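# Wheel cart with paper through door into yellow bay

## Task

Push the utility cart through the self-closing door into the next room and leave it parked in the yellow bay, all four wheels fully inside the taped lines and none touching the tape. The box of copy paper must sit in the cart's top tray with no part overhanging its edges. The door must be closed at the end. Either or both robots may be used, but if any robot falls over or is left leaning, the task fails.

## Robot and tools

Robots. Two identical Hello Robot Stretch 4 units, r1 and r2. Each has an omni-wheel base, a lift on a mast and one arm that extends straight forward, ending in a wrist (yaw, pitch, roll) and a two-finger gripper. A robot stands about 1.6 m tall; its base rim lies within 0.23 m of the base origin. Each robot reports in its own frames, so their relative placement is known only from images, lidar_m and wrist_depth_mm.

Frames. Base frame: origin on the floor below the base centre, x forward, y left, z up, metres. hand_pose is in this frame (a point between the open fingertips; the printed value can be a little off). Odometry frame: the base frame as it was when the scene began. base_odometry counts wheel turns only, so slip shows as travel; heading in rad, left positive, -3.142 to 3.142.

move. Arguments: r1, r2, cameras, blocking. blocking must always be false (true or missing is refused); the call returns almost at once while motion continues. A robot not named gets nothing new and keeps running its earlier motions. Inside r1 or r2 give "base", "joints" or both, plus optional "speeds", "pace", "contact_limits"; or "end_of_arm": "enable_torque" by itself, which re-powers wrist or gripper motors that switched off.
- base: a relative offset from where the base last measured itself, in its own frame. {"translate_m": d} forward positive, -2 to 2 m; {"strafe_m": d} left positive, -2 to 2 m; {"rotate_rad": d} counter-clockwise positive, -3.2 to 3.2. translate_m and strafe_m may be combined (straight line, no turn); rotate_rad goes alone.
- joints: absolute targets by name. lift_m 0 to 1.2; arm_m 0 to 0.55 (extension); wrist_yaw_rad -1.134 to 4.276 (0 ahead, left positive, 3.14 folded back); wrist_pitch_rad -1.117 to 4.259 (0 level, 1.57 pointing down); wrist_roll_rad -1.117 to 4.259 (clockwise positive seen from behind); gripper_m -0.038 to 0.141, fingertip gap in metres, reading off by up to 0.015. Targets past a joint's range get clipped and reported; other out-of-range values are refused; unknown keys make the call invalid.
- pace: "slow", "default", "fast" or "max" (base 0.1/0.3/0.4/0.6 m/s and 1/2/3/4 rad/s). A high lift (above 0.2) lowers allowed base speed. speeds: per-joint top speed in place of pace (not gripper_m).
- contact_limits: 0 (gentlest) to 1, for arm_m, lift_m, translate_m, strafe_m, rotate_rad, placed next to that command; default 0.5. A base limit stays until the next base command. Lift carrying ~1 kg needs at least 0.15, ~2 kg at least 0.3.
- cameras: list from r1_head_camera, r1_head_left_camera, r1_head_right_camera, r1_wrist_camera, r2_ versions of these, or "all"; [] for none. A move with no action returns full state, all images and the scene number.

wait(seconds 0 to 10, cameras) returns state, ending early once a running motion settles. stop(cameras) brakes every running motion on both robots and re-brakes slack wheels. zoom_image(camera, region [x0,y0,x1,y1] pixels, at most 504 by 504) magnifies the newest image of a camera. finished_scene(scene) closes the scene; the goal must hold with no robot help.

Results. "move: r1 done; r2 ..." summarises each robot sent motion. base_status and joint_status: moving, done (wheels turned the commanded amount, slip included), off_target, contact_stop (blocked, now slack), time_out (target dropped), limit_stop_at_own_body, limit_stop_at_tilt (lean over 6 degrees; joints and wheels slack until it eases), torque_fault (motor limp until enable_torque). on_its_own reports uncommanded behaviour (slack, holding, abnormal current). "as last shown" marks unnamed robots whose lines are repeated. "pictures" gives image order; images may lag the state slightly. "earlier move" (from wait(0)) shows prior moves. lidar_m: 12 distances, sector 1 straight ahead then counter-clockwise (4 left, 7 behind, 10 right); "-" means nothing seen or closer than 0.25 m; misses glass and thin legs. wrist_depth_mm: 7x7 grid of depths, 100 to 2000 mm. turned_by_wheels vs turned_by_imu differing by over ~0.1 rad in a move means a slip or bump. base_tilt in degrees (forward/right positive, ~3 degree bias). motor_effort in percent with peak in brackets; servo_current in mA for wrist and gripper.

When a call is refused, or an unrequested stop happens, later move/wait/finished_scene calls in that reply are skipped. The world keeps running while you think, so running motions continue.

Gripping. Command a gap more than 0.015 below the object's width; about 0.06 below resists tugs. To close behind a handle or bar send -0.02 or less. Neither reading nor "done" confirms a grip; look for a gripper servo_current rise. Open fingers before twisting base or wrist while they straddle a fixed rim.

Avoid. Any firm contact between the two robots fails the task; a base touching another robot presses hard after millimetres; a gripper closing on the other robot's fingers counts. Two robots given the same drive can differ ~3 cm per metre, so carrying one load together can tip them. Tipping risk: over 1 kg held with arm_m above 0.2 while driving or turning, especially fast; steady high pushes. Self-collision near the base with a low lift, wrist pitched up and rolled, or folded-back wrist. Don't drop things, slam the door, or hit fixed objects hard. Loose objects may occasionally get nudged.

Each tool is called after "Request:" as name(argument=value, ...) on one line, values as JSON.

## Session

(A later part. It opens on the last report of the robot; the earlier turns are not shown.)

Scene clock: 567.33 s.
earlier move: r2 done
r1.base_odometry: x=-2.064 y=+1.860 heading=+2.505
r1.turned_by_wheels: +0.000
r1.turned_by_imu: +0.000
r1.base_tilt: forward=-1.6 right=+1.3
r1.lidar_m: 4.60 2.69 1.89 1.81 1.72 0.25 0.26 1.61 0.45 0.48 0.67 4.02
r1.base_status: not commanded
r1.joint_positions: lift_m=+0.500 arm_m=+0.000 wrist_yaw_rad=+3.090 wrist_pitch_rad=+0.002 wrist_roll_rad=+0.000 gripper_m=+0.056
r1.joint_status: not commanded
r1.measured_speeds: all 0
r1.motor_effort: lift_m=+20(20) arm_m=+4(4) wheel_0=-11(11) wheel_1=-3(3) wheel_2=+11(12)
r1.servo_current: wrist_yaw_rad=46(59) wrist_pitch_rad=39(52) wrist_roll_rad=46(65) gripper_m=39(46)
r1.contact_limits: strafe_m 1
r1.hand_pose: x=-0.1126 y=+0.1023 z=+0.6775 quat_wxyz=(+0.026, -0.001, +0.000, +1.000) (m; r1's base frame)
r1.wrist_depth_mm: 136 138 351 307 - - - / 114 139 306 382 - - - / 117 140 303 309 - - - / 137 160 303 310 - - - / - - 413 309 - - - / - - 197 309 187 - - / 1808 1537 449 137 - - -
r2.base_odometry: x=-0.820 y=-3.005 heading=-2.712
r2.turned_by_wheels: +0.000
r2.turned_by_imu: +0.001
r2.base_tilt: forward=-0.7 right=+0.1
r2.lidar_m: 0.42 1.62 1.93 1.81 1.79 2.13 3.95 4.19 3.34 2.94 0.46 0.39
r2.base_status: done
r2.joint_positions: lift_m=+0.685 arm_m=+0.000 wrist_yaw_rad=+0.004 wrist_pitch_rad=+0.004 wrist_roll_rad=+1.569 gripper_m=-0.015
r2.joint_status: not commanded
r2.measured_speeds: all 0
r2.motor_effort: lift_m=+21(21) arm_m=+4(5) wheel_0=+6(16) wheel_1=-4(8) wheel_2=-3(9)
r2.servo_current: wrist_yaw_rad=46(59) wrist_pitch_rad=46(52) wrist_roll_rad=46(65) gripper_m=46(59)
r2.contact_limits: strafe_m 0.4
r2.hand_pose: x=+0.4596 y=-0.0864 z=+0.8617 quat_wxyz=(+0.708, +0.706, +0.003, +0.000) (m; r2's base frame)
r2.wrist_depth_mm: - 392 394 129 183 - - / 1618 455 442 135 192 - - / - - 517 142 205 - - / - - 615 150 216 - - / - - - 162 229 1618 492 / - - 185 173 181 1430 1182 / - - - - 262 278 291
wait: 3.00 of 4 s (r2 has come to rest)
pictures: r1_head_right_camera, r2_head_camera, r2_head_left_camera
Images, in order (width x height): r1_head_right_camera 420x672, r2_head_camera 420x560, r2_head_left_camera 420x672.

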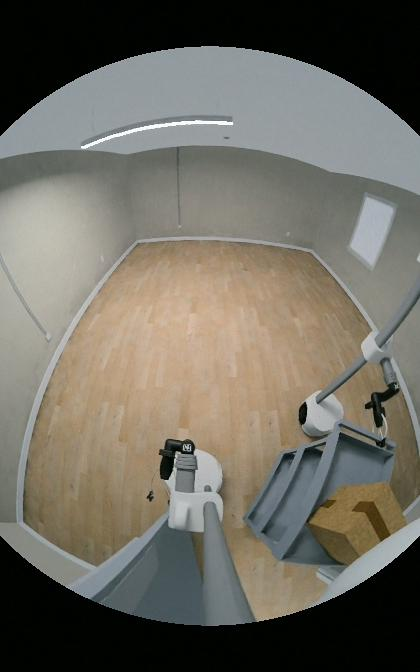

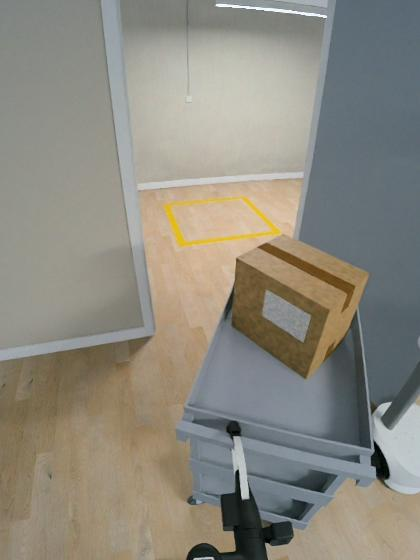

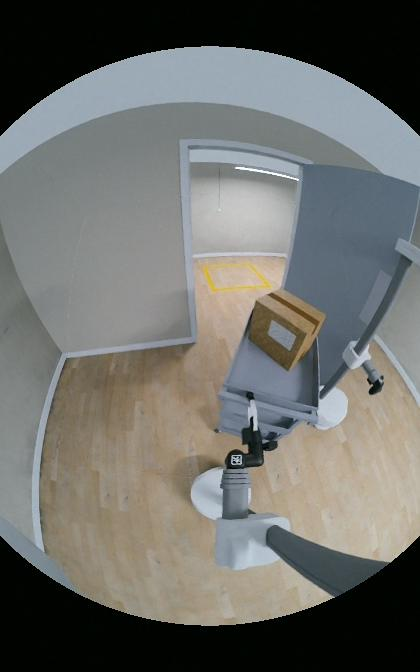

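Request:
move(r2={"base":{"translate_m":-0.2},"pace":"slow","contact_limits":{"translate_m":0.4}}, blocking=false)

Request:
wait(seconds=3.5)

Request:
move(r2={"joints":{"gripper_m":0.12}}, blocking=false)

Request:
wait(seconds=1.5, cameras=["r2_head_camera","r2_wrist_camera"])

Scene clock: 581.03 s.
move: r2 moving
r1: as last shown
r1.lidar_m: 4.59 2.67 1.89 1.80 1.75 0.26 0.25 1.62 0.46 0.48 0.66 3.99
r1.motor_effort: lift_m=+20(20) arm_m=+4(4) wheel_0=-11(11) wheel_1=-2(3) wheel_2=+12(12)
r1.servo_current: wrist_yaw_rad=39(52) wrist_pitch_rad=33(52) wrist_roll_rad=59(72) gripper_m=46(46)
r1.contact_limits: strafe_m 1
r1.wrist_depth_mm: 136 138 353 309 - - - / 114 139 304 382 - - - / 118 140 301 309 - - - / 137 160 304 309 - - - / - - 410 309 - - - / - - 197 307 187 - - / 1756 1537 452 137 - - -
r2.base_odometry: x=-0.809 y=-3.000 heading=-2.712
r2.turned_by_wheels: +0.000
r2.turned_by_imu: +0.001
r2.base_tilt: forward=-0.7 right=+0.1
r2.lidar_m: 0.42 1.64 1.95 1.81 1.80 2.14 3.94 4.20 3.36 2.94 0.45 0.39
r2.base_status: translate_m moving
r2.joint_positions: lift_m=+0.685 arm_m=+0.000 wrist_yaw_rad=+0.004 wrist_pitch_rad=+0.004 wrist_roll_rad=+1.569 gripper_m=-0.015
r2.joint_status: not commanded
r2.measured_speeds: translate_m=-0.049 strafe_m=+0.000 rotate_rad=+0.000 lift_m=+0.000 arm_m=+0.000 wrist_yaw_rad=+0.000 wrist_pitch_rad=+0.000 wrist_roll_rad=+0.000
r2.motor_effort: lift_m=+21(21) arm_m=+4(5) wheel_0=-6(9) wheel_1=-6(7) wheel_2=+12(13)
r2.servo_current: wrist_yaw_rad=39(59) wrist_pitch_rad=39(46) wrist_roll_rad=46(52) gripper_m=46(59)
r2.contact_limits: translate_m 0.4
r2.hand_pose: x=+0.4596 y=-0.0864 z=+0.8617 quat_wxyz=(+0.708, +0.706, +0.003, +0.000) (m; r2's base frame)
r2.wrist_depth_mm: - 394 399 131 185 - - / 1661 452 445 137 195 - - / - - 512 144 208 - - / - - 615 154 217 - - / - - - 165 229 1756 500 / - - 185 174 173 1430 1205 / - - - - 262 277 294
pictures: none

Scene clock: 583.83 s.
earlier move: r2 done
r1.base_odometry: x=-2.064 y=+1.860 heading=+2.505
r1.turned_by_wheels: +0.000
r1.turned_by_imu: +0.000
r1.base_tilt: forward=-1.5 right=+1.3
r1.lidar_m: 4.60 2.66 1.89 1.80 1.75 0.25 0.25 1.61 0.47 0.48 0.60 3.98
r1.base_status: not commanded
r1.joint_positions: lift_m=+0.500 arm_m=+0.000 wrist_yaw_rad=+3.090 wrist_pitch_rad=+0.002 wrist_roll_rad=+0.000 gripper_m=+0.056
r1.joint_status: not commanded
r1.measured_speeds: all 0
r1.motor_effort: lift_m=+20(20) arm_m=+4(4) wheel_0=-10(11) wheel_1=-2(3) wheel_2=+12(12)
r1.servo_current: wrist_yaw_rad=46(65) wrist_pitch_rad=46(52) wrist_roll_rad=39(72) gripper_m=39(46)
r1.contact_limits: strafe_m 1
r1.hand_pose: x=-0.1126 y=+0.1023 z=+0.6775 quat_wxyz=(+0.026, -0.001, +0.000, +1.000) (m; r1's base frame)
r1.wrist_depth_mm: 136 139 351 309 - - - / 114 139 304 382 - - - / 118 140 301 309 - - - / 137 160 304 310 - - - / - - 410 310 - - - / - - 198 310 188 - - / 1756 1537 452 137 - - -
r2.base_odometry: x=-0.638 y=-2.922 heading=-2.713
r2.turned_by_wheels: -0.001
r2.turned_by_imu: -0.001
r2.base_tilt: forward=-0.7 right=+0.1
r2.lidar_m: 0.42 1.80 2.02 1.77 1.76 2.11 3.83 4.01 3.39 3.00 0.50 0.43
r2.base_status: done
r2.joint_positions: lift_m=+0.685 arm_m=+0.000 wrist_yaw_rad=-0.001 wrist_pitch_rad=+0.004 wrist_roll_rad=+1.569 gripper_m=-0.015
r2.joint_status: not commanded
r2.measured_speeds: all 0
r2.motor_effort: lift_m=+21(21) arm_m=+4(5) wheel_0=-7(13) wheel_1=-6(9) wheel_2=+3(13)
r2.servo_current: wrist_yaw_rad=39(59) wrist_pitch_rad=46(52) wrist_roll_rad=46(59) gripper_m=59(59)
r2.contact_limits: translate_m 0.4
r2.hand_pose: x=+0.4592 y=-0.0876 z=+0.8617 quat_wxyz=(+0.708, +0.706, +0.001, -0.002) (m; r2's base frame)
r2.wrist_depth_mm: - 492 525 153 209 - - / - 442 436 158 215 759 - / 1756 - 484 162 220 - - / 1708 - 549 167 226 - - / 1708 - - 172 233 1863 - / - - 183 176 181 1537 508 / - - - - - 282 1138
wait: 2.80 of 3.5 s (r2 has come to rest)
pictures: none

Scene clock: 584.33 s.
move: r2 moving
r1: as last shown
r1.lidar_m: 4.57 2.67 1.91 1.80 1.77 0.25 0.25 1.59 0.48 0.48 0.59 3.98
r1.motor_effort: lift_m=+20(20) arm_m=+4(4) wheel_0=-11(11) wheel_1=-2(3) wheel_2=+12(12)
r1.servo_current: wrist_yaw_rad=39(72) wrist_pitch_rad=39(46) wrist_roll_rad=52(59) gripper_m=46(46)
r1.contact_limits: strafe_m 1
r1.wrist_depth_mm: 136 138 351 309 - - - / 114 139 303 382 - - - / 118 140 301 309 - - - / 137 160 304 310 - - - / - - 410 309 - - - / - - 198 310 188 - - / 1756 1537 449 137 - - -
r2.base_odometry: x=-0.638 y=-2.922 heading=-2.713
r2.turned_by_wheels: +0.000
r2.turned_by_imu: +0.000
r2.base_tilt: forward=-0.7 right=+0.1
r2.lidar_m: 0.38 1.81 1.99 1.75 1.76 2.11 3.86 4.00 3.38 2.98 0.49 0.42
r2.base_status: not commanded
r2.joint_positions: lift_m=+0.685 arm_m=+0.000 wrist_yaw_rad=-0.001 wrist_pitch_rad=+0.004 wrist_roll_rad=+1.569 gripper_m=+0.009
r2.joint_status: gripper_m moving
r2.measured_speeds: all 0
r2.motor_effort: lift_m=+21(21) arm_m=+4(4) wheel_0=-7(7) wheel_1=-5(6) wheel_2=+3(4)
r2.servo_current: wrist_yaw_rad=26(52) wrist_pitch_rad=39(52) wrist_roll_rad=39(65) gripper_m=111(111)
r2.contact_limits: translate_m 0.4
r2.hand_pose: x=+0.4592 y=-0.0876 z=+0.8617 quat_wxyz=(+0.708, +0.706, +0.001, -0.002) (m; r2's base frame)
r2.wrist_depth_mm: - 500 530 156 212 - - / - 442 439 160 218 - - / 1756 - 492 165 224 - - / 1708 - 549 229 230 - - / 1756 - - 175 236 1921 - / - - 186 179 186 1537 504 / - - - - 248 287 1118
pictures: none

Scene clock: 585.83 s.
earlier move: r2 moving
r1.base_odometry: x=-2.064 y=+1.860 heading=+2.505
r1.turned_by_wheels: +0.000
r1.turned_by_imu: +0.000
r1.base_tilt: forward=-1.5 right=+1.3
r1.lidar_m: 4.60 2.65 1.90 1.80 1.75 0.25 0.25 1.60 0.47 0.49 0.61 3.99
r1.base_status: not commanded
r1.joint_positions: lift_m=+0.500 arm_m=+0.000 wrist_yaw_rad=+3.090 wrist_pitch_rad=+0.002 wrist_roll_rad=+0.000 gripper_m=+0.056
r1.joint_status: not commanded
r1.measured_speeds: all 0
r1.motor_effort: lift_m=+20(20) arm_m=+4(4) wheel_0=-10(11) wheel_1=-3(3) wheel_2=+12(12)
r1.servo_current: wrist_yaw_rad=52(72) wrist_pitch_rad=46(52) wrist_roll_rad=39(65) gripper_m=46(46)
r1.contact_limits: strafe_m 1
r1.hand_pose: x=-0.1126 y=+0.1023 z=+0.6775 quat_wxyz=(+0.026, -0.001, +0.000, +1.000) (m; r1's base frame)
r1.wrist_depth_mm: 136 138 353 309 - - - / 114 139 301 382 - - - / 118 139 300 309 - - - / 137 160 304 309 - - - / - - 410 309 - - - / - - 197 309 187 - - / 1808 1537 452 137 - - -
r2.base_odometry: x=-0.638 y=-2.922 heading=-2.712
r2.turned_by_wheels: +0.000
r2.turned_by_imu: +0.000
r2.base_tilt: forward=-0.6 right=+0.1
r2.lidar_m: 0.41 1.83 2.00 1.76 1.77 2.08 3.83 3.97 3.43 2.97 0.53 0.41
r2.base_status: not commanded
r2.joint_positions: lift_m=+0.685 arm_m=+0.000 wrist_yaw_rad=-0.001 wrist_pitch_rad=+0.004 wrist_roll_rad=+1.569 gripper_m=+0.120
r2.joint_status: gripper_m moving
r2.measured_speeds: all 0
r2.motor_effort: lift_m=+19(21) arm_m=+4(5) wheel_0=-3(7) wheel_1=-4(6) wheel_2=+2(4)
r2.servo_current: wrist_yaw_rad=39(59) wrist_pitch_rad=46(52) wrist_roll_rad=52(65) gripper_m=26(117)
r2.contact_limits: translate_m 0.4
r2.hand_pose: x=+0.4592 y=-0.0876 z=+0.8619 quat_wxyz=(+0.708, +0.706, +0.001, -0.002) (m; r2's base frame)
r2.wrist_depth_mm: - - 525 162 218 - - / - 452 445 167 224 - - / 1708 - 504 173 229 - - / 1756 - 569 177 236 - - / 1618 - - 183 241 - - / - 188 194 185 200 1430 496 / - - - - 257 285 1098
wait: 1.50 s; no rest
pictures: r2_head_camera, r2_wrist_camera
Images, in order (width x height): r2_head_camera 420x560, r2_wrist_camera 616x392.

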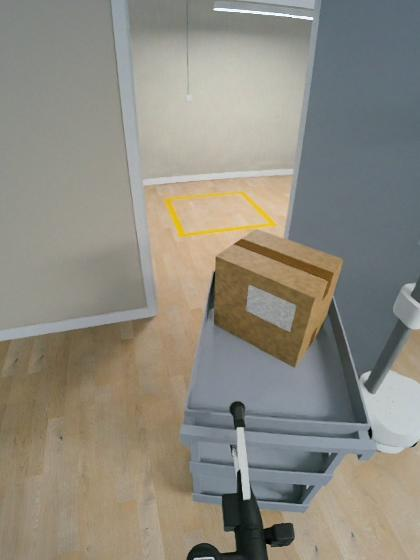

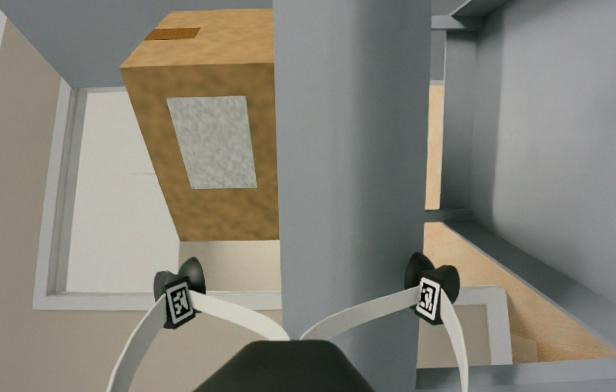

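Request:
move(r2={"base":{"strafe_m":-0.14,"translate_m":0.01},"pace":"slow","contact_limits":{"strafe_m":0.2}}, blocking=false)

Request:
wait(seconds=3)

Request:
move(r2={"joints":{"gripper_m":-0.015}}, blocking=false)

Request:
wait(seconds=2, cameras=["r2_head_camera","r2_wrist_camera"])

Scene clock: 593.33 s.
earlier move: r2 done
move: r2 moving
r1: as last shown
r1.lidar_m: 4.58 2.69 1.90 1.80 1.75 0.25 0.25 1.61 0.48 0.50 0.59 3.99
r1.motor_effort: lift_m=+20(20) arm_m=+4(4) wheel_0=-11(11) wheel_1=-2(3) wheel_2=+11(12)
r1.servo_current: wrist_yaw_rad=59(65) wrist_pitch_rad=39(46) wrist_roll_rad=52(59) gripper_m=46(46)
r1.contact_limits: strafe_m 1
r1.wrist_depth_mm: 136 139 353 310 - - - / 114 139 304 382 - - - / 118 139 303 307 - - - / 137 160 303 310 - - - / - - 407 309 - - - / - - 198 312 187 - - / 1756 1537 452 137 - - -
r2.base_odometry: x=-0.645 y=-2.910 heading=-2.713
r2.turned_by_wheels: -0.001
r2.turned_by_imu: +0.000
r2.base_tilt: forward=-0.7 right=+0.0
r2.lidar_m: 0.40 1.81 2.00 1.78 1.78 2.15 3.87 4.01 3.38 2.98 0.53 0.41
r2.base_status: translate_m moving; strafe_m moving
r2.joint_positions: lift_m=+0.685 arm_m=+0.000 wrist_yaw_rad=-0.001 wrist_pitch_rad=+0.004 wrist_roll_rad=+1.569 gripper_m=+0.120
r2.joint_status: all done
r2.measured_speeds: translate_m=+0.005 strafe_m=-0.053 rotate_rad=+0.000 lift_m=+0.000 arm_m=+0.000 wrist_yaw_rad=+0.000 wrist_pitch_rad=+0.000 wrist_roll_rad=+0.000
r2.motor_effort: lift_m=+19(19) arm_m=+4(5) wheel_0=+3(9) wheel_1=-7(8) wheel_2=-7(9)
r2.servo_current: wrist_yaw_rad=39(52) wrist_pitch_rad=39(52) wrist_roll_rad=46(52) gripper_m=52(59)
r2.contact_limits: strafe_m 0.2
r2.hand_pose: x=+0.4592 y=-0.0876 z=+0.8619 quat_wxyz=(+0.708, +0.706, +0.001, -0.002) (m; r2's base frame)
r2.wrist_depth_mm: - - 517 160 215 - - / - 445 449 164 222 768 - / 1708 - 496 170 228 - - / 1708 - 554 231 235 - - / 1618 - 621 179 240 - - / - 189 194 182 200 1430 517 / - - - - - 1464 1205
pictures: none

Scene clock: 595.43 s.
earlier move: r2 done
r1.base_odometry: x=-2.064 y=+1.860 heading=+2.505
r1.turned_by_wheels: +0.000
r1.turned_by_imu: +0.000
r1.base_tilt: forward=-1.5 right=+1.3
r1.lidar_m: 4.59 2.68 1.91 1.80 1.75 0.25 0.26 1.58 0.47 0.49 0.59 3.97
r1.base_status: not commanded
r1.joint_positions: lift_m=+0.500 arm_m=+0.000 wrist_yaw_rad=+3.090 wrist_pitch_rad=+0.002 wrist_roll_rad=+0.000 gripper_m=+0.056
r1.joint_status: not commanded
r1.measured_speeds: all 0
r1.motor_effort: lift_m=+20(20) arm_m=+4(4) wheel_0=-10(11) wheel_1=-3(3) wheel_2=+11(12)
r1.servo_current: wrist_yaw_rad=52(72) wrist_pitch_rad=39(52) wrist_roll_rad=46(65) gripper_m=39(52)
r1.contact_limits: strafe_m 1
r1.hand_pose: x=-0.1126 y=+0.1023 z=+0.6775 quat_wxyz=(+0.026, -0.001, +0.000, +1.000) (m; r1's base frame)
r1.wrist_depth_mm: 136 138 353 306 - - - / 114 139 301 382 - - - / 117 139 300 309 - - - / 137 160 303 310 - - - / - - 410 310 - - - / - - 198 309 187 - - / 1756 1537 449 137 - - -
r2.base_odometry: x=-0.705 y=-2.799 heading=-2.713
r2.turned_by_wheels: +0.000
r2.turned_by_imu: +0.000
r2.base_tilt: forward=-0.7 right=+0.0
r2.lidar_m: 0.39 0.42 2.16 1.89 1.87 2.26 3.98 3.98 3.24 2.84 0.99 0.42
r2.base_status: done
r2.joint_positions: lift_m=+0.685 arm_m=+0.000 wrist_yaw_rad=+0.000 wrist_pitch_rad=+0.006 wrist_roll_rad=+1.569 gripper_m=+0.120
r2.joint_status: all done
r2.measured_speeds: all 0
r2.motor_effort: lift_m=+19(19) arm_m=+5(5) wheel_0=+7(13) wheel_1=-4(9) wheel_2=-7(9)
r2.servo_current: wrist_yaw_rad=52(59) wrist_pitch_rad=46(52) wrist_roll_rad=52(65) gripper_m=59(59)
r2.contact_limits: strafe_m 0.2
r2.hand_pose: x=+0.4592 y=-0.0875 z=+0.8615 quat_wxyz=(+0.708, +0.707, +0.002, -0.002) (m; r2's base frame)
r2.wrist_depth_mm: - - - 137 193 - 1118 / - - 549 140 198 - - / 1808 525 477 143 205 - - / 1808 455 442 148 211 820 - / - - 504 153 216 798 - / 1537 - 196 155 211 183 - / - - - - 229 - 517
wait: 2.10 of 3 s (r2 has come to rest)
pictures: none

Scene clock: 595.93 s.
move: r2 moving
r1: as last shown
r1.lidar_m: 4.60 2.66 1.89 1.80 1.75 0.27 0.26 1.60 0.48 0.49 0.62 3.99
r1.motor_effort: lift_m=+20(20) arm_m=+4(4) wheel_0=-10(11) wheel_1=-2(3) wheel_2=+11(12)
r1.servo_current: wrist_yaw_rad=52(72) wrist_pitch_rad=46(52) wrist_roll_rad=26(59) gripper_m=46(46)
r1.contact_limits: strafe_m 1
r1.wrist_depth_mm: 136 138 353 309 - - - / 114 139 303 382 - - - / 117 140 301 309 - - - / 137 160 303 307 - - - / - - 410 307 - - - / - - 197 309 187 - - / 1661 1499 445 137 - - -
r2.base_odometry: x=-0.705 y=-2.799 heading=-2.713
r2.turned_by_wheels: +0.000
r2.turned_by_imu: +0.000
r2.base_tilt: forward=-0.7 right=+0.0
r2.lidar_m: 0.40 0.44 2.15 1.91 1.89 2.27 3.98 3.98 3.26 2.83 0.99 0.37
r2.base_status: not commanded
r2.joint_positions: lift_m=+0.685 arm_m=+0.000 wrist_yaw_rad=+0.000 wrist_pitch_rad=+0.009 wrist_roll_rad=+1.569 gripper_m=+0.106
r2.joint_status: gripper_m moving
r2.measured_speeds: translate_m=+0.000 strafe_m=+0.000 rotate_rad=+0.000 lift_m=+0.000 arm_m=+0.000 wrist_yaw_rad=+0.000 wrist_pitch_rad=+0.019 wrist_roll_rad=+0.000
r2.motor_effort: lift_m=+19(19) arm_m=+4(5) wheel_0=+6(7) wheel_1=-4(4) wheel_2=-7(7)
r2.servo_current: wrist_yaw_rad=39(52) wrist_pitch_rad=59(59) wrist_roll_rad=33(59) gripper_m=137(137)
r2.contact_limits: strafe_m 0.2
r2.hand_pose: x=+0.4592 y=-0.0875 z=+0.8604 quat_wxyz=(+0.708, +0.707, +0.003, -0.003) (m; r2's base frame)
r2.wrist_depth_mm: - - - 138 193 - 1118 / - - 544 142 198 - - / 1808 521 480 144 205 809 - / - 455 445 208 211 - - / 1661 - 496 153 216 - - / - - 192 158 211 - - / - - - - 228 - -
pictures: none

Scene clock: 597.57 s.
earlier move: r2 done
r1.base_odometry: x=-2.064 y=+1.860 heading=+2.505
r1.turned_by_wheels: +0.000
r1.turned_by_imu: +0.000
r1.base_tilt: forward=-1.5 right=+1.3
r1.lidar_m: 4.59 2.70 1.88 1.81 1.74 0.25 0.25 1.60 0.49 0.49 0.62 4.03
r1.base_status: not commanded
r1.joint_positions: lift_m=+0.500 arm_m=+0.000 wrist_yaw_rad=+3.090 wrist_pitch_rad=+0.002 wrist_roll_rad=+0.000 gripper_m=+0.056
r1.joint_status: not commanded
r1.measured_speeds: all 0
r1.motor_effort: lift_m=+20(20) arm_m=+4(4) wheel_0=-10(11) wheel_1=-3(3) wheel_2=+12(12)
r1.servo_current: wrist_yaw_rad=59(72) wrist_pitch_rad=46(52) wrist_roll_rad=59(59) gripper_m=33(46)
r1.contact_limits: strafe_m 1
r1.hand_pose: x=-0.1126 y=+0.1023 z=+0.6775 quat_wxyz=(+0.026, -0.001, +0.000, +1.000) (m; r1's base frame)
r1.wrist_depth_mm: 136 138 353 309 - - - / 114 139 303 382 - - - / 118 139 301 307 - - - / 137 160 303 309 - - - / - - 413 309 - - - / - - 198 309 187 - - / 1756 1537 452 137 - - -
r2.base_odometry: x=-0.705 y=-2.799 heading=-2.712
r2.turned_by_wheels: +0.000
r2.turned_by_imu: +0.000
r2.base_tilt: forward=-0.7 right=+0.1
r2.lidar_m: 0.42 0.47 2.16 1.90 1.88 2.26 3.99 4.00 3.23 2.85 0.99 0.42
r2.base_status: not commanded
r2.joint_positions: lift_m=+0.685 arm_m=+0.000 wrist_yaw_rad=+0.000 wrist_pitch_rad=+0.008 wrist_roll_rad=+1.569 gripper_m=-0.013
r2.joint_status: all done
r2.measured_speeds: all 0
r2.motor_effort: lift_m=+20(21) arm_m=+4(5) wheel_0=+2(7) wheel_1=-2(4) wheel_2=-1(7)
r2.servo_current: wrist_yaw_rad=39(59) wrist_pitch_rad=46(98) wrist_roll_rad=46(59) gripper_m=117(299)
r2.contact_limits: strafe_m 0.2
r2.hand_pose: x=+0.4592 y=-0.0874 z=+0.8608 quat_wxyz=(+0.708, +0.707, +0.003, -0.003) (m; r2's base frame)
r2.wrist_depth_mm: - - - 169 226 232 427 / - - - 175 230 - - / 1756 - 539 179 237 831 - / 1708 - 477 183 242 854 - / 1661 - 549 188 250 854 - / - - 189 192 181 - - / - - - - 264 133 -
wait: 1.63 of 2 s (r2 has come to rest)
pictures: r2_head_camera, r2_wrist_camera
Images, in order (width x height): r2_head_camera 420x560, r2_wrist_camera 616x392.

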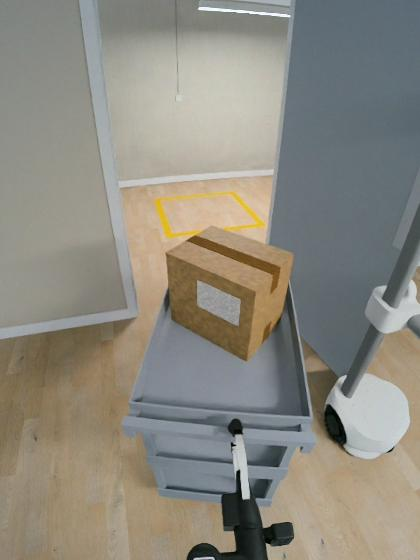

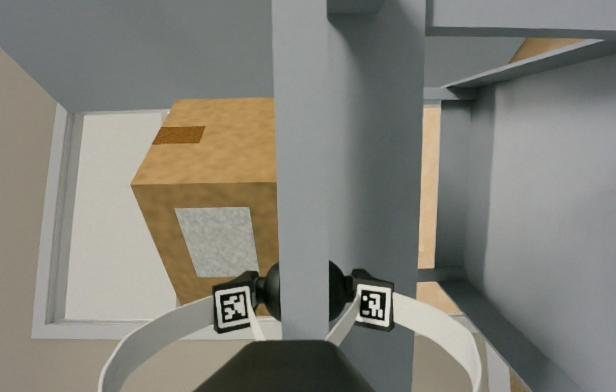

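Request:
move(r2={"base":{"translate_m":0.4,"strafe_m":0.06},"pace":"slow","contact_limits":{"strafe_m":0.4}}, blocking=false)

Request:
wait(seconds=5.5, cameras=["r2_head_camera","r2_head_left_camera"])

Scene clock: 604.27 s.
move: r2 moving
r1: as last shown
r1.lidar_m: 4.58 2.70 1.91 1.80 1.75 0.26 0.25 1.59 0.48 0.51 0.61 4.02
r1.motor_effort: lift_m=+20(20) arm_m=+4(4) wheel_0=-10(11) wheel_1=-2(3) wheel_2=+12(12)
r1.servo_current: wrist_yaw_rad=33(52) wrist_pitch_rad=33(46) wrist_roll_rad=26(59) gripper_m=39(46)
r1.contact_limits: strafe_m 1
r1.wrist_depth_mm: 136 138 351 309 - - - / 114 139 304 382 - - - / 117 140 301 307 - - - / 137 161 304 309 - - - / - - 410 310 - - - / - - 198 309 187 - - / 1808 1537 449 137 - - -
r2.base_odometry: x=-0.716 y=-2.806 heading=-2.712
r2.turned_by_wheels: +0.000
r2.turned_by_imu: +0.001
r2.base_tilt: forward=-0.7 right=+0.0
r2.lidar_m: 0.41 0.48 2.13 1.91 1.91 2.25 4.00 4.02 3.23 2.85 0.98 0.41
r2.base_status: translate_m moving; strafe_m moving
r2.joint_positions: lift_m=+0.685 arm_m=+0.000 wrist_yaw_rad=+0.000 wrist_pitch_rad=+0.008 wrist_roll_rad=+1.569 gripper_m=-0.014
r2.joint_status: not commanded
r2.measured_speeds: translate_m=+0.049 strafe_m=+0.008 rotate_rad=-0.003 lift_m=+0.000 arm_m=+0.000 wrist_yaw_rad=+0.000 wrist_pitch_rad=+0.000 wrist_roll_rad=+0.000
r2.motor_effort: lift_m=+20(20) arm_m=+4(4) wheel_0=+10(10) wheel_1=+6(8) wheel_2=-12(12)
r2.servo_current: wrist_yaw_rad=39(59) wrist_pitch_rad=52(52) wrist_roll_rad=52(59) gripper_m=111(130)
r2.contact_limits: strafe_m 0.4
r2.hand_pose: x=+0.4592 y=-0.0874 z=+0.8608 quat_wxyz=(+0.708, +0.707, +0.003, -0.003) (m; r2's base frame)
r2.wrist_depth_mm: - - - 165 223 229 1098 / - - - 170 227 - - / 1808 - 539 175 233 831 - / 1708 - 477 179 237 854 - / 1708 - 535 183 245 866 - / - - 188 188 180 - - / - - - - - - -
pictures: none

Scene clock: 609.10 s.
earlier move: r2 done
r1.base_odometry: x=-2.064 y=+1.860 heading=+2.505
r1.turned_by_wheels: +0.000
r1.turned_by_imu: +0.000
r1.base_tilt: forward=-1.5 right=+1.3
r1.lidar_m: 4.57 2.69 1.90 1.79 1.75 0.25 0.27 0.80 0.64 0.63 0.82 4.01
r1.base_status: not commanded
r1.joint_positions: lift_m=+0.500 arm_m=+0.000 wrist_yaw_rad=+3.090 wrist_pitch_rad=+0.002 wrist_roll_rad=+0.000 gripper_m=+0.056
r1.joint_status: not commanded
r1.measured_speeds: all 0
r1.motor_effort: lift_m=+20(20) arm_m=+4(4) wheel_0=-10(11) wheel_1=-2(3) wheel_2=+11(12)
r1.servo_current: wrist_yaw_rad=52(72) wrist_pitch_rad=33(52) wrist_roll_rad=52(65) gripper_m=46(52)
r1.contact_limits: strafe_m 1
r1.hand_pose: x=-0.1126 y=+0.1023 z=+0.6775 quat_wxyz=(+0.026, -0.001, +0.000, +1.000) (m; r1's base frame)
r1.wrist_depth_mm: 136 139 351 309 - - - / 114 139 303 382 - - - / 117 140 300 309 - - - / 137 160 304 309 - - - / - - 410 309 - - - / - - 197 310 188 - - / 1756 1537 449 137 - - -
r2.base_odometry: x=-1.044 y=-3.020 heading=-2.712
r2.turned_by_wheels: +0.000
r2.turned_by_imu: +0.003
r2.base_tilt: forward=-0.7 right=+0.1
r2.lidar_m: 0.37 0.40 1.73 1.92 1.93 2.31 - 4.39 3.20 0.96 0.81 0.43
r2.base_status: done
r2.joint_positions: lift_m=+0.685 arm_m=+0.000 wrist_yaw_rad=-0.002 wrist_pitch_rad=+0.008 wrist_roll_rad=+1.569 gripper_m=-0.014
r2.joint_status: not commanded
r2.measured_speeds: all 0
r2.motor_effort: lift_m=+20(20) arm_m=+4(5) wheel_0=+5(10) wheel_1=+5(10) wheel_2=-4(18)
r2.servo_current: wrist_yaw_rad=46(65) wrist_pitch_rad=52(59) wrist_roll_rad=46(65) gripper_m=78(130)
r2.contact_limits: strafe_m 0.4
r2.hand_pose: x=+0.4591 y=-0.0879 z=+0.8608 quat_wxyz=(+0.708, +0.707, +0.002, -0.003) (m; r2's base frame)
r2.wrist_depth_mm: - - - 175 236 242 245 / - - - 234 235 1661 1138 / - - - 174 235 809 - / - - 508 173 235 831 - / - 492 473 173 233 842 - / - - 189 172 180 - - / - 143 569 - 232 - -
wait: 4.83 of 5.5 s (r2 has come to rest)
pictures: r2_head_camera, r2_head_left_camera
Images, in order (width x height): r2_head_camera 420x560, r2_head_left_camera 420x672.

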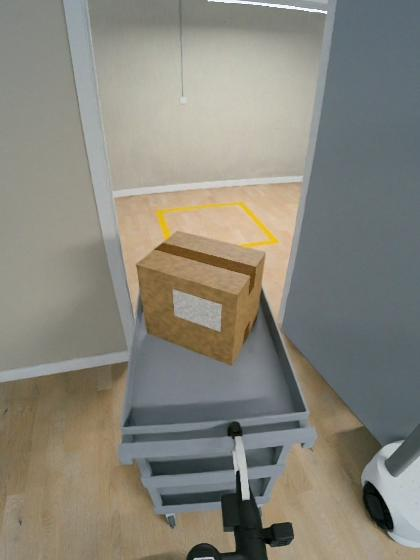

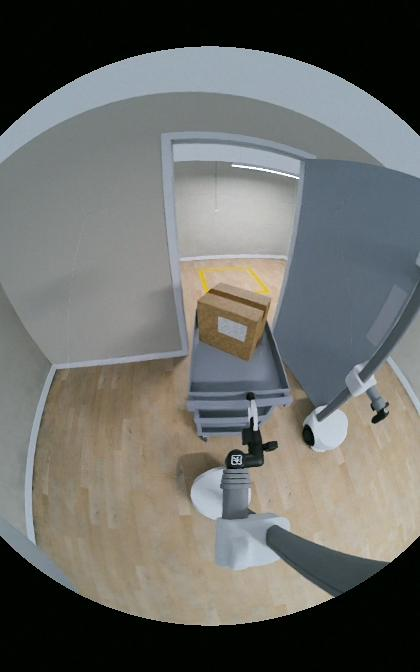

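Request:
move(r2={"base":{"translate_m":0.5,"strafe_m":0.08},"pace":"slow","contact_limits":{"strafe_m":0.4}}, blocking=false)

Request:
wait(seconds=7, cameras=["r2_head_camera","r2_head_left_camera"])

Scene clock: 618.63 s.
move: r2 moving
r1: as last shown
r1.base_tilt: forward=-1.6 right=+1.3
r1.lidar_m: 4.59 2.67 1.91 1.80 1.76 0.25 0.25 0.82 0.64 0.63 0.79 4.02
r1.motor_effort: lift_m=+20(20) arm_m=+4(4) wheel_0=-10(11) wheel_1=-3(3) wheel_2=+11(12)
r1.servo_current: wrist_yaw_rad=20(59) wrist_pitch_rad=33(52) wrist_roll_rad=46(65) gripper_m=46(46)
r1.contact_limits: strafe_m 1
r1.wrist_depth_mm: 136 138 353 309 - - - / 114 139 304 382 - - - / 118 140 300 309 - - - / 137 160 304 309 - - - / - - 413 310 - - - / - - 198 310 188 - - / 1708 1499 449 137 - - -
r2.base_odometry: x=-1.054 y=-3.027 heading=-2.712
r2.turned_by_wheels: +0.000
r2.turned_by_imu: +0.001
r2.base_tilt: forward=-0.7 right=+0.0
r2.lidar_m: 0.38 0.40 1.68 1.93 1.93 2.32 - 4.40 3.19 0.93 0.80 0.41
r2.base_status: translate_m moving; strafe_m moving
r2.joint_positions: lift_m=+0.685 arm_m=+0.000 wrist_yaw_rad=-0.002 wrist_pitch_rad=+0.008 wrist_roll_rad=+1.569 gripper_m=-0.014
r2.joint_status: not commanded
r2.measured_speeds: translate_m=+0.049 strafe_m=+0.007 rotate_rad=+0.002 lift_m=+0.000 arm_m=+0.000 wrist_yaw_rad=+0.000 wrist_pitch_rad=+0.000 wrist_roll_rad=+0.000
r2.motor_effort: lift_m=+20(20) arm_m=+5(5) wheel_0=+4(9) wheel_1=+7(8) wheel_2=-11(11)
r2.servo_current: wrist_yaw_rad=46(52) wrist_pitch_rad=52(52) wrist_roll_rad=39(59) gripper_m=72(78)
r2.contact_limits: strafe_m 0.4
r2.hand_pose: x=+0.4591 y=-0.0879 z=+0.8608 quat_wxyz=(+0.708, +0.707, +0.002, -0.003) (m; r2's base frame)
r2.wrist_depth_mm: - - - 177 238 247 247 / - - - 236 237 1618 1160 / - - - 175 236 820 - / - - 517 175 234 831 - / - 488 473 173 234 842 - / - - 190 172 180 - - / - 144 569 - 231 - -
pictures: none

Scene clock: 623.77 s.
earlier move: r2 contact_stop
r1.base_odometry: x=-2.064 y=+1.860 heading=+2.505
r1.turned_by_wheels: +0.000
r1.turned_by_imu: +0.000
r1.base_tilt: forward=-1.6 right=+1.3
r1.lidar_m: 4.60 2.69 1.90 1.81 1.76 0.25 0.27 0.81 0.77 0.74 3.01 3.98
r1.base_status: not commanded
r1.joint_positions: lift_m=+0.500 arm_m=+0.000 wrist_yaw_rad=+3.090 wrist_pitch_rad=+0.002 wrist_roll_rad=+0.000 gripper_m=+0.056
r1.joint_status: not commanded
r1.measured_speeds: all 0
r1.motor_effort: lift_m=+20(20) arm_m=+4(4) wheel_0=-10(11) wheel_1=-3(3) wheel_2=+11(12)
r1.servo_current: wrist_yaw_rad=59(72) wrist_pitch_rad=39(52) wrist_roll_rad=46(65) gripper_m=39(52)
r1.contact_limits: strafe_m 1
r1.hand_pose: x=-0.1126 y=+0.1023 z=+0.6775 quat_wxyz=(+0.026, -0.001, +0.000, +1.000) (m; r1's base frame)
r1.wrist_depth_mm: 136 138 353 309 - - - / 114 139 303 382 - - - / 117 139 300 307 - - - / 137 160 304 310 - - - / - - 410 309 - - - / - - 197 309 187 - - / 1618 1537 452 137 - - -
r2.base_odometry: x=-1.433 y=-3.259 heading=-2.789
r2.turned_by_wheels: -0.078
r2.turned_by_imu: -0.105
r2.base_tilt: forward=-0.7 right=+0.1
r2.lidar_m: 0.33 0.30 1.10 1.82 1.96 2.23 3.68 4.84 3.35 0.76 0.83 0.45
r2.base_status: translate_m contact_stop (by the wheels' count: +0.454 of +0.500); strafe_m contact_stop (by the wheels' count: +0.056 of +0.080)
r2.joint_positions: lift_m=+0.685 arm_m=+0.000 wrist_yaw_rad=+0.004 wrist_pitch_rad=+0.008 wrist_roll_rad=+1.569 gripper_m=-0.014
r2.joint_status: not commanded
r2.measured_speeds: all 0
r2.on_its_own: the wheels are slack since a contact_stop
r2.motor_effort: lift_m=+20(20) arm_m=+4(5) wheel_0=+0(11) wheel_1=+0(9) wheel_2=+0(27)
r2.servo_current: wrist_yaw_rad=46(156) wrist_pitch_rad=52(59) wrist_roll_rad=46(59) gripper_m=59(78)
r2.contact_limits: strafe_m 0.4
r2.hand_pose: x=+0.4596 y=-0.0863 z=+0.8608 quat_wxyz=(+0.708, +0.707, +0.004, -0.001) (m; r2's base frame)
r2.wrist_depth_mm: - - - 260 - - - / - - - 274 315 1336 1060 / - - - 277 293 1576 1182 / - - - 256 267 1661 500 / - - - 187 244 788 - / - - 188 168 180 - - / - 442 442 - 215 - -
wait: 5.13 of 7 s (r2 has come to rest)
pictures: r2_head_camera, r2_head_left_camera
Images, in order (width x height): r2_head_camera 420x560, r2_head_left_camera 420x672.

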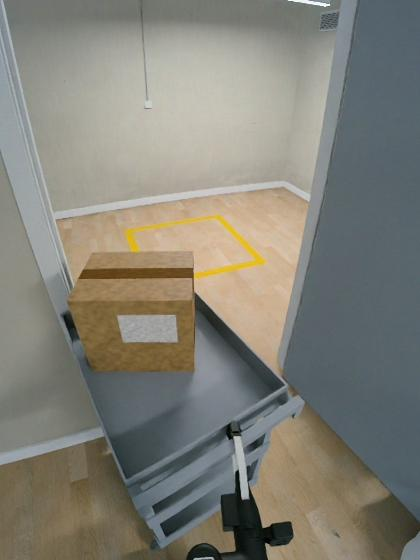

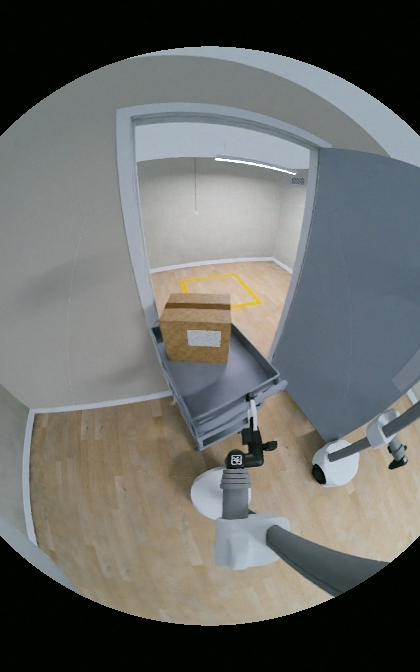

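Request:
move(r2={"base":{"translate_m":-0.2,"strafe_m":-0.08},"pace":"slow","contact_limits":{"strafe_m":0.4}}, blocking=false)

Request:
wait(seconds=3.5)

Request:
move(r2={"base":{"rotate_rad":0.4},"pace":"slow","contact_limits":{"rotate_rad":0.6}}, blocking=false)

Request:
wait(seconds=2.5, cameras=["r2_head_camera","r2_head_left_camera"])

Scene clock: 634.83 s.
move: r2 moving
r1: as last shown
r1.base_tilt: forward=-1.5 right=+1.3
r1.lidar_m: 4.59 2.69 1.90 1.78 1.78 0.26 0.25 0.79 0.77 0.75 3.02 3.99
r1.servo_current: wrist_yaw_rad=39(65) wrist_pitch_rad=46(46) wrist_roll_rad=59(65) gripper_m=39(46)
r1.contact_limits: strafe_m 1
r1.wrist_depth_mm: 136 138 353 309 - - - / 114 139 304 382 - - - / 118 140 301 309 - - - / 137 160 304 309 - - - / - - 410 307 - - - / - - 198 310 187 - - / 1661 1499 455 137 - - -
r2.base_odometry: x=-1.423 y=-3.251 heading=-2.789
r2.turned_by_wheels: +0.000
r2.turned_by_imu: +0.001
r2.base_tilt: forward=-0.7 right=+0.1
r2.lidar_m: 0.32 0.28 1.11 1.83 1.98 2.25 3.61 4.81 3.37 0.74 0.81 0.46
r2.base_status: translate_m moving; strafe_m moving
r2.joint_positions: lift_m=+0.685 arm_m=+0.000 wrist_yaw_rad=+0.005 wrist_pitch_rad=+0.008 wrist_roll_rad=+1.569 gripper_m=-0.014
r2.joint_status: not commanded
r2.measured_speeds: translate_m=-0.050 strafe_m=-0.020 rotate_rad=-0.002 lift_m=+0.000 arm_m=+0.000 wrist_yaw_rad=+0.000 wrist_pitch_rad=+0.000 wrist_roll_rad=+0.000
r2.motor_effort: lift_m=+20(20) arm_m=+4(4) wheel_0=-2(5) wheel_1=-9(10) wheel_2=+15(15)
r2.servo_current: wrist_yaw_rad=52(65) wrist_pitch_rad=52(52) wrist_roll_rad=46(52) gripper_m=65(72)
r2.contact_limits: strafe_m 0.4
r2.hand_pose: x=+0.4596 y=-0.0861 z=+0.8608 quat_wxyz=(+0.708, +0.707, +0.004, -0.001) (m; r2's base frame)
r2.wrist_depth_mm: - - - 255 - - - / - - - 274 317 320 324 / - - - 276 290 1537 1160 / - - - 254 267 1661 525 / - - - 187 245 820 - / - - 189 169 180 - - / - 445 442 - 216 - -
pictures: none

Scene clock: 637.70 s.
earlier move: r2 done
r1.base_odometry: x=-2.064 y=+1.860 heading=+2.505
r1.turned_by_wheels: +0.000
r1.turned_by_imu: +0.000
r1.base_tilt: forward=-1.5 right=+1.3
r1.lidar_m: 4.59 2.66 1.88 1.81 1.74 0.25 0.25 0.76 0.64 0.65 3.02 4.02
r1.base_status: not commanded
r1.joint_positions: lift_m=+0.500 arm_m=+0.000 wrist_yaw_rad=+3.090 wrist_pitch_rad=+0.002 wrist_roll_rad=+0.000 gripper_m=+0.056
r1.joint_status: not commanded
r1.measured_speeds: all 0
r1.motor_effort: lift_m=+20(20) arm_m=+4(4) wheel_0=-11(11) wheel_1=-2(3) wheel_2=+11(12)
r1.servo_current: wrist_yaw_rad=46(78) wrist_pitch_rad=39(52) wrist_roll_rad=26(65) gripper_m=39(46)
r1.contact_limits: strafe_m 1
r1.hand_pose: x=-0.1126 y=+0.1023 z=+0.6775 quat_wxyz=(+0.026, -0.001, +0.000, +1.000) (m; r1's base frame)
r1.wrist_depth_mm: 136 139 351 309 - - - / 114 139 303 382 - - - / 117 139 301 309 - - - / 137 160 304 310 - - - / - - 410 309 - - - / - - 198 309 187 - - / 1618 1499 455 137 - - -
r2.base_odometry: x=-1.273 y=-3.115 heading=-2.790
r2.turned_by_wheels: -0.001
r2.turned_by_imu: +0.000
r2.base_tilt: forward=-0.6 right=+0.1
r2.lidar_m: 0.32 0.31 1.36 1.99 1.97 2.27 3.61 4.63 3.33 0.75 0.73 0.46
r2.base_status: done
r2.joint_positions: lift_m=+0.685 arm_m=+0.000 wrist_yaw_rad=+0.001 wrist_pitch_rad=+0.008 wrist_roll_rad=+1.569 gripper_m=-0.014
r2.joint_status: not commanded
r2.measured_speeds: all 0
r2.motor_effort: lift_m=+20(20) arm_m=+4(5) wheel_0=-6(9) wheel_1=-5(10) wheel_2=+6(15)
r2.servo_current: wrist_yaw_rad=39(65) wrist_pitch_rad=52(59) wrist_roll_rad=59(59) gripper_m=72(72)
r2.contact_limits: strafe_m 0.4
r2.hand_pose: x=+0.4593 y=-0.0872 z=+0.8608 quat_wxyz=(+0.708, +0.707, +0.003, -0.002) (m; r2's base frame)
r2.wrist_depth_mm: - - - 238 - - - / - - - 223 294 303 310 / - - - 265 274 1618 1182 / - - - 195 258 1661 - / - - 585 183 239 842 - / - 459 189 170 181 - - / - 466 455 - 217 - -
wait: 2.87 of 3.5 s (r2 has come to rest)
pictures: none

Scene clock: 638.20 s.
move: r2 moving
r1: as last shown
r1.lidar_m: 4.59 2.68 1.90 1.80 1.75 0.25 0.25 0.83 0.66 0.68 3.02 4.00
r1.servo_current: wrist_yaw_rad=52(52) wrist_pitch_rad=33(46) wrist_roll_rad=46(52) gripper_m=39(46)
r1.contact_limits: strafe_m 1
r1.wrist_depth_mm: 136 138 353 309 - - - / 114 139 303 382 - - - / 117 139 300 307 - - - / 137 160 303 309 - - - / - - 410 309 - - - / - - 198 310 187 - - / 1661 1537 452 137 - - -
r2.base_odometry: x=-1.273 y=-3.115 heading=-2.665
r2.turned_by_wheels: +0.124
r2.turned_by_imu: +0.120
r2.base_tilt: forward=-0.7 right=+0.1
r2.lidar_m: 0.36 0.35 1.47 1.99 2.01 2.40 - 4.67 3.11 0.72 0.74 0.44
r2.base_status: rotate_rad moving
r2.joint_positions: lift_m=+0.685 arm_m=+0.000 wrist_yaw_rad=-0.011 wrist_pitch_rad=+0.008 wrist_roll_rad=+1.569 gripper_m=-0.014
r2.joint_status: not commanded
r2.measured_speeds: translate_m=+0.000 strafe_m=+0.000 rotate_rad=+0.491 lift_m=+0.000 arm_m=+0.000 wrist_yaw_rad=+0.000 wrist_pitch_rad=+0.000 wrist_roll_rad=+0.000
r2.motor_effort: lift_m=+20(20) arm_m=+4(5) wheel_0=-13(14) wheel_1=-7(9) wheel_2=-18(18)
r2.servo_current: wrist_yaw_rad=78(78) wrist_pitch_rad=52(52) wrist_roll_rad=46(52) gripper_m=65(72)
r2.contact_limits: rotate_rad 0.6
r2.hand_pose: x=+0.4582 y=-0.0907 z=+0.8608 quat_wxyz=(+0.708, +0.707, -0.001, -0.007) (m; r2's base frame)
r2.wrist_depth_mm: - - - 214 279 287 - / - - - 204 272 1464 1098 / - - - 253 257 1661 535 / - - - 187 247 809 - / - - 480 180 237 831 - / - 477 189 170 181 - - / - - 488 - 221 - -
pictures: none

Scene clock: 639.27 s.
earlier move: r2 done
r1.base_odometry: x=-2.064 y=+1.860 heading=+2.505
r1.turned_by_wheels: +0.000
r1.turned_by_imu: +0.000
r1.base_tilt: forward=-1.5 right=+1.3
r1.lidar_m: 4.58 2.71 1.91 1.81 1.76 0.25 0.25 0.90 0.80 0.72 3.04 4.00
r1.base_status: not commanded
r1.joint_positions: lift_m=+0.500 arm_m=+0.000 wrist_yaw_rad=+3.090 wrist_pitch_rad=+0.002 wrist_roll_rad=+0.000 gripper_m=+0.056
r1.joint_status: not commanded
r1.measured_speeds: all 0
r1.motor_effort: lift_m=+20(20) arm_m=+4(4) wheel_0=-10(11) wheel_1=-2(3) wheel_2=+11(12)
r1.servo_current: wrist_yaw_rad=33(65) wrist_pitch_rad=39(46) wrist_roll_rad=39(59) gripper_m=39(52)
r1.contact_limits: strafe_m 1
r1.hand_pose: x=-0.1126 y=+0.1023 z=+0.6775 quat_wxyz=(+0.026, -0.001, +0.000, +1.000) (m; r1's base frame)
r1.wrist_depth_mm: 136 139 353 309 - - - / 114 139 303 382 - - - / 117 140 300 309 - - - / 137 160 304 309 - - - / - - 410 310 - - - / - - 198 312 187 - - / 1618 1576 452 137 - - -
r2.base_odometry: x=-1.273 y=-3.115 heading=-2.391
r2.turned_by_wheels: +0.274
r2.turned_by_imu: +0.267
r2.base_tilt: forward=-0.7 right=+0.0
r2.lidar_m: 0.42 0.46 1.81 1.99 2.14 3.05 - 3.70 0.82 0.72 1.02 0.40
r2.base_status: done
r2.joint_positions: lift_m=+0.685 arm_m=+0.000 wrist_yaw_rad=+0.000 wrist_pitch_rad=+0.008 wrist_roll_rad=+1.569 gripper_m=-0.014
r2.joint_status: not commanded
r2.measured_speeds: all 0
r2.motor_effort: lift_m=+20(20) arm_m=+5(5) wheel_0=-5(14) wheel_1=-3(10) wheel_2=-8(18)
r2.servo_current: wrist_yaw_rad=65(78) wrist_pitch_rad=52(59) wrist_roll_rad=39(59) gripper_m=65(72)
r2.contact_limits: rotate_rad 0.6
r2.hand_pose: x=+0.4592 y=-0.0874 z=+0.8608 quat_wxyz=(+0.708, +0.707, +0.003, -0.003) (m; r2's base frame)
r2.wrist_depth_mm: - - - 142 197 1499 - / - - 554 148 204 - - / - 473 455 152 213 809 - / - 508 477 158 220 831 - / - - 564 165 229 - - / - - 185 171 180 - - / - - - - - - 492
wait: 1.07 of 2.5 s (r2 has come to rest)
pictures: r2_head_camera, r2_head_left_camera
Images, in order (width x height): r2_head_camera 420x560, r2_head_left_camera 420x672.

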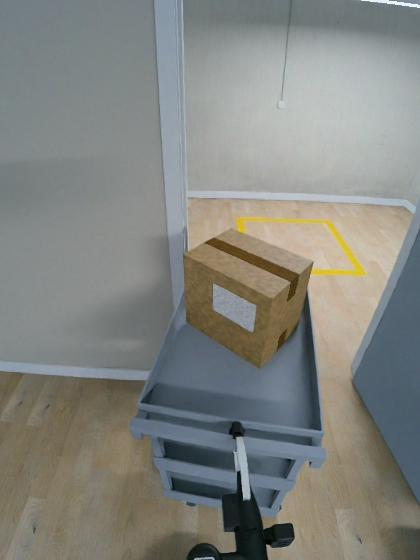

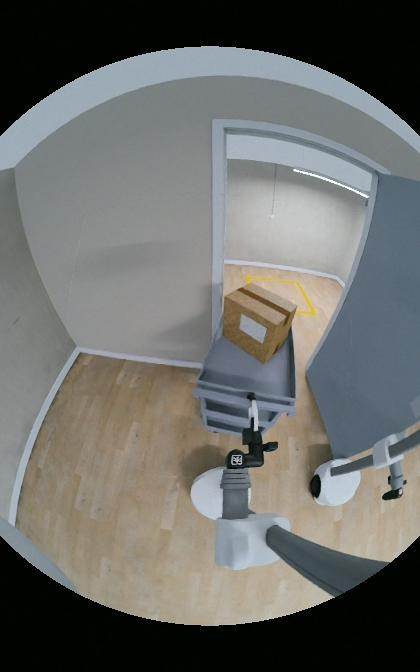

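Request:
move(r2={"base":{"translate_m":-0.1,"strafe_m":0.25},"pace":"slow","contact_limits":{"strafe_m":0.4}}, blocking=false)

Request:
wait(seconds=4)

Request:
move(r2={"base":{"rotate_rad":-0.3},"pace":"slow","contact_limits":{"rotate_rad":0.6}}, blocking=false)

Request:
wait(seconds=2, cameras=["r2_head_camera","r2_head_left_camera"])

Scene clock: 651.27 s.
move: r2 moving
r1: as last shown
r1.lidar_m: 4.58 2.67 1.90 1.79 1.77 0.25 0.27 0.94 0.79 0.72 3.02 4.01
r1.servo_current: wrist_yaw_rad=46(65) wrist_pitch_rad=46(52) wrist_roll_rad=59(59) gripper_m=39(46)
r1.contact_limits: strafe_m 1
r1.wrist_depth_mm: 136 139 355 309 - - - / 114 139 303 382 - - - / 118 139 301 309 - - - / 137 160 303 310 - - - / - - 410 312 - - - / - - 198 310 187 - - / 1661 1537 449 137 - - -
r2.base_odometry: x=-1.262 y=-3.121 heading=-2.391
r2.turned_by_wheels: +0.000
r2.turned_by_imu: +0.001
r2.base_tilt: forward=-0.7 right=+0.1
r2.lidar_m: 0.42 0.47 1.85 1.97 2.11 3.06 - 3.69 0.82 0.72 1.06 0.40
r2.base_status: translate_m moving; strafe_m moving
r2.joint_positions: lift_m=+0.685 arm_m=+0.000 wrist_yaw_rad=+0.000 wrist_pitch_rad=+0.008 wrist_roll_rad=+1.569 gripper_m=-0.014
r2.joint_status: not commanded
r2.measured_speeds: translate_m=-0.018 strafe_m=+0.046 rotate_rad=+0.002 lift_m=+0.000 arm_m=+0.000 wrist_yaw_rad=+0.000 wrist_pitch_rad=+0.000 wrist_roll_rad=+0.000
r2.motor_effort: lift_m=+20(20) arm_m=+4(5) wheel_0=-8(13) wheel_1=+5(7) wheel_2=+8(8)
r2.servo_current: wrist_yaw_rad=39(59) wrist_pitch_rad=46(52) wrist_roll_rad=59(59) gripper_m=72(72)
r2.contact_limits: strafe_m 0.4
r2.hand_pose: x=+0.4592 y=-0.0874 z=+0.8608 quat_wxyz=(+0.708, +0.707, +0.003, -0.003) (m; r2's base frame)
r2.wrist_depth_mm: - - - 141 196 1537 - / - - 544 146 204 - - / - 466 449 151 212 809 - / - - 480 158 220 831 - / - - 569 165 229 - - / - - 188 172 181 - - / - - - - - - 488
pictures: none

Scene clock: 654.73 s.
earlier move: r2 done
r1.base_odometry: x=-2.064 y=+1.860 heading=+2.505
r1.turned_by_wheels: +0.000
r1.turned_by_imu: +0.000
r1.base_tilt: forward=-1.6 right=+1.3
r1.lidar_m: 4.59 2.67 1.89 1.77 1.73 0.25 0.25 0.92 0.88 0.95 1.03 4.01
r1.base_status: not commanded
r1.joint_positions: lift_m=+0.500 arm_m=+0.000 wrist_yaw_rad=+3.090 wrist_pitch_rad=+0.002 wrist_roll_rad=+0.000 gripper_m=+0.056
r1.joint_status: not commanded
r1.measured_speeds: all 0
r1.motor_effort: lift_m=+20(20) arm_m=+4(4) wheel_0=-11(11) wheel_1=-3(3) wheel_2=+12(12)
r1.servo_current: wrist_yaw_rad=46(72) wrist_pitch_rad=39(52) wrist_roll_rad=46(65) gripper_m=39(46)
r1.contact_limits: strafe_m 1
r1.hand_pose: x=-0.1126 y=+0.1023 z=+0.6775 quat_wxyz=(+0.026, -0.001, +0.000, +1.000) (m; r1's base frame)
r1.wrist_depth_mm: 137 138 351 309 - - - / 114 139 303 384 - - - / 118 139 301 310 - - - / 137 160 303 309 - - - / - - 410 310 - - - / - - 197 309 187 - - / 1708 1537 449 137 - - -
r2.base_odometry: x=-1.030 y=-3.230 heading=-2.391
r2.turned_by_wheels: +0.000
r2.turned_by_imu: +0.000
r2.base_tilt: forward=-0.7 right=+0.1
r2.lidar_m: 0.45 1.39 1.78 1.75 1.86 2.71 - 4.02 3.07 0.97 1.27 0.34
r2.base_status: done
r2.joint_positions: lift_m=+0.685 arm_m=+0.000 wrist_yaw_rad=+0.000 wrist_pitch_rad=+0.008 wrist_roll_rad=+1.569 gripper_m=-0.014
r2.joint_status: not commanded
r2.measured_speeds: all 0
r2.motor_effort: lift_m=+20(20) arm_m=+4(5) wheel_0=-5(13) wheel_1=+3(8) wheel_2=+7(10)
r2.servo_current: wrist_yaw_rad=65(65) wrist_pitch_rad=52(59) wrist_roll_rad=46(59) gripper_m=65(72)
r2.contact_limits: strafe_m 0.4
r2.hand_pose: x=+0.4592 y=-0.0874 z=+0.8608 quat_wxyz=(+0.708, +0.707, +0.003, -0.003) (m; r2's base frame)
r2.wrist_depth_mm: - 377 375 - 141 - - / - 399 404 - 160 - - / - - 521 - 173 - - / - - 634 116 195 - - / - - - 132 221 - - / - - 186 154 179 - 477 / - 123 - - - - 424
wait: 3.47 of 4 s (r2 has come to rest)
pictures: none

Scene clock: 655.23 s.
move: r2 moving
r1: as last shown
r1.base_tilt: forward=-1.5 right=+1.3
r1.lidar_m: 4.59 2.67 1.90 1.78 1.75 0.26 0.26 0.91 0.88 0.92 1.05 3.99
r1.motor_effort: lift_m=+20(20) arm_m=+4(4) wheel_0=-10(11) wheel_1=-2(3) wheel_2=+11(12)
r1.servo_current: wrist_yaw_rad=72(72) wrist_pitch_rad=39(46) wrist_roll_rad=39(59) gripper_m=39(46)
r1.contact_limits: strafe_m 1
r1.wrist_depth_mm: 136 139 351 307 - - - / 114 139 306 379 - - - / 118 140 301 307 - - - / 137 160 303 309 - - - / - - 410 310 - - - / - - 198 310 187 - - / 1756 1537 452 137 - - -
r2.base_odometry: x=-1.030 y=-3.230 heading=-2.515
r2.turned_by_wheels: -0.125
r2.turned_by_imu: -0.120
r2.base_tilt: forward=-0.6 right=+0.0
r2.lidar_m: 0.46 0.52 1.76 1.75 1.82 2.39 - 4.53 3.16 0.96 1.02 0.38
r2.base_status: rotate_rad moving
r2.joint_positions: lift_m=+0.685 arm_m=+0.000 wrist_yaw_rad=+0.007 wrist_pitch_rad=+0.008 wrist_roll_rad=+1.569 gripper_m=-0.014
r2.joint_status: not commanded
r2.measured_speeds: translate_m=+0.000 strafe_m=-0.001 rotate_rad=-0.493 lift_m=+0.000 arm_m=+0.000 wrist_yaw_rad=+0.000 wrist_pitch_rad=+0.000 wrist_roll_rad=+0.000
r2.motor_effort: lift_m=+20(20) arm_m=+4(5) wheel_0=+14(16) wheel_1=+8(10) wheel_2=+12(12)
r2.servo_current: wrist_yaw_rad=59(65) wrist_pitch_rad=46(59) wrist_roll_rad=52(59) gripper_m=65(65)
r2.contact_limits: rotate_rad 0.6
r2.hand_pose: x=+0.4599 y=-0.0853 z=+0.8608 quat_wxyz=(+0.708, +0.707, +0.005, +0.000) (m; r2's base frame)
r2.wrist_depth_mm: - 462 449 104 160 - - / - 404 404 114 173 - - / - 473 455 120 186 - - / - - 580 132 204 - - / - - - 145 222 - - / - - 185 162 179 - 496 / - - - - - - 452
pictures: none

Scene clock: 656.10 s.
earlier move: r2 done
r1.base_odometry: x=-2.064 y=+1.860 heading=+2.505
r1.turned_by_wheels: +0.000
r1.turned_by_imu: +0.000
r1.base_tilt: forward=-1.5 right=+1.3
r1.lidar_m: 4.60 2.68 1.89 1.80 1.75 0.25 0.25 0.91 0.82 0.84 1.03 3.98
r1.base_status: not commanded
r1.joint_positions: lift_m=+0.500 arm_m=+0.000 wrist_yaw_rad=+3.090 wrist_pitch_rad=+0.002 wrist_roll_rad=+0.000 gripper_m=+0.056
r1.joint_status: not commanded
r1.measured_speeds: all 0
r1.motor_effort: lift_m=+20(20) arm_m=+4(4) wheel_0=-10(11) wheel_1=-3(3) wheel_2=+11(12)
r1.servo_current: wrist_yaw_rad=39(72) wrist_pitch_rad=52(52) wrist_roll_rad=52(59) gripper_m=39(46)
r1.contact_limits: strafe_m 1
r1.hand_pose: x=-0.1126 y=+0.1023 z=+0.6775 quat_wxyz=(+0.026, -0.001, +0.000, +1.000) (m; r1's base frame)
r1.wrist_depth_mm: 136 138 351 309 - - - / 114 139 301 384 - - - / 117 140 300 309 - - - / 137 160 304 310 - - - / - - 413 309 - - - / - - 197 307 187 - - / 1756 1576 452 137 - - -
r2.base_odometry: x=-1.030 y=-3.230 heading=-2.690
r2.turned_by_wheels: -0.174
r2.turned_by_imu: -0.170
r2.base_tilt: forward=-0.6 right=+0.0
r2.lidar_m: 0.41 0.45 1.53 1.75 1.75 2.07 3.78 4.52 3.40 0.99 0.97 0.41
r2.base_status: done
r2.joint_positions: lift_m=+0.685 arm_m=+0.000 wrist_yaw_rad=+0.003 wrist_pitch_rad=+0.008 wrist_roll_rad=+1.569 gripper_m=-0.014
r2.joint_status: not commanded
r2.measured_speeds: all 0
r2.motor_effort: lift_m=+20(20) arm_m=+4(5) wheel_0=+5(16) wheel_1=+4(10) wheel_2=+5(12)
r2.servo_current: wrist_yaw_rad=52(65) wrist_pitch_rad=46(59) wrist_roll_rad=33(59) gripper_m=65(72)
r2.contact_limits: rotate_rad 0.6
r2.hand_pose: x=+0.4595 y=-0.0866 z=+0.8608 quat_wxyz=(+0.708, +0.707, +0.004, -0.002) (m; r2's base frame)
r2.wrist_depth_mm: - - - 149 205 1537 1160 / - - - 153 211 732 - / - - 492 156 216 809 - / - 488 462 161 224 831 - / - - 535 167 229 - - / - - 189 172 179 - - / - - - - 242 - 517
wait: 0.87 of 2 s (r2 has come to rest)
pictures: r2_head_camera, r2_head_left_camera
Images, in order (width x height): r2_head_camera 420x560, r2_head_left_camera 420x672.

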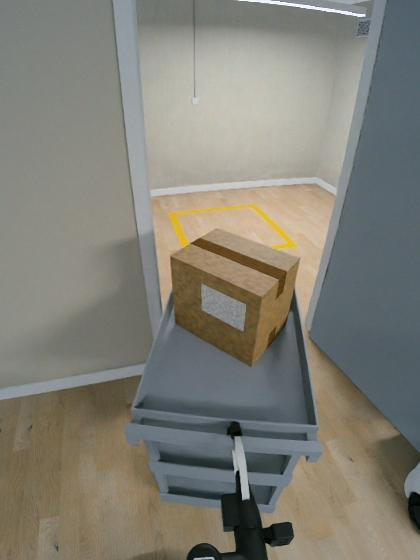

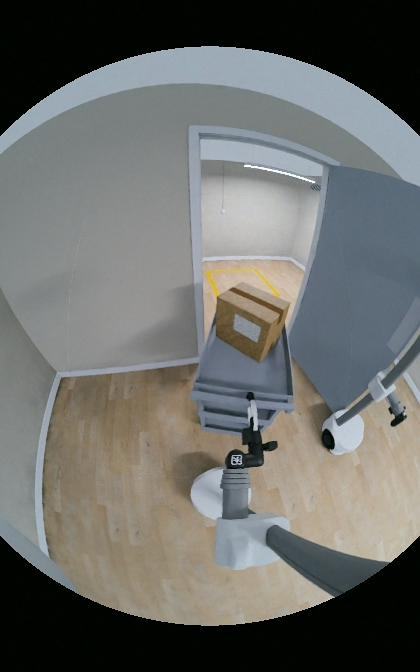

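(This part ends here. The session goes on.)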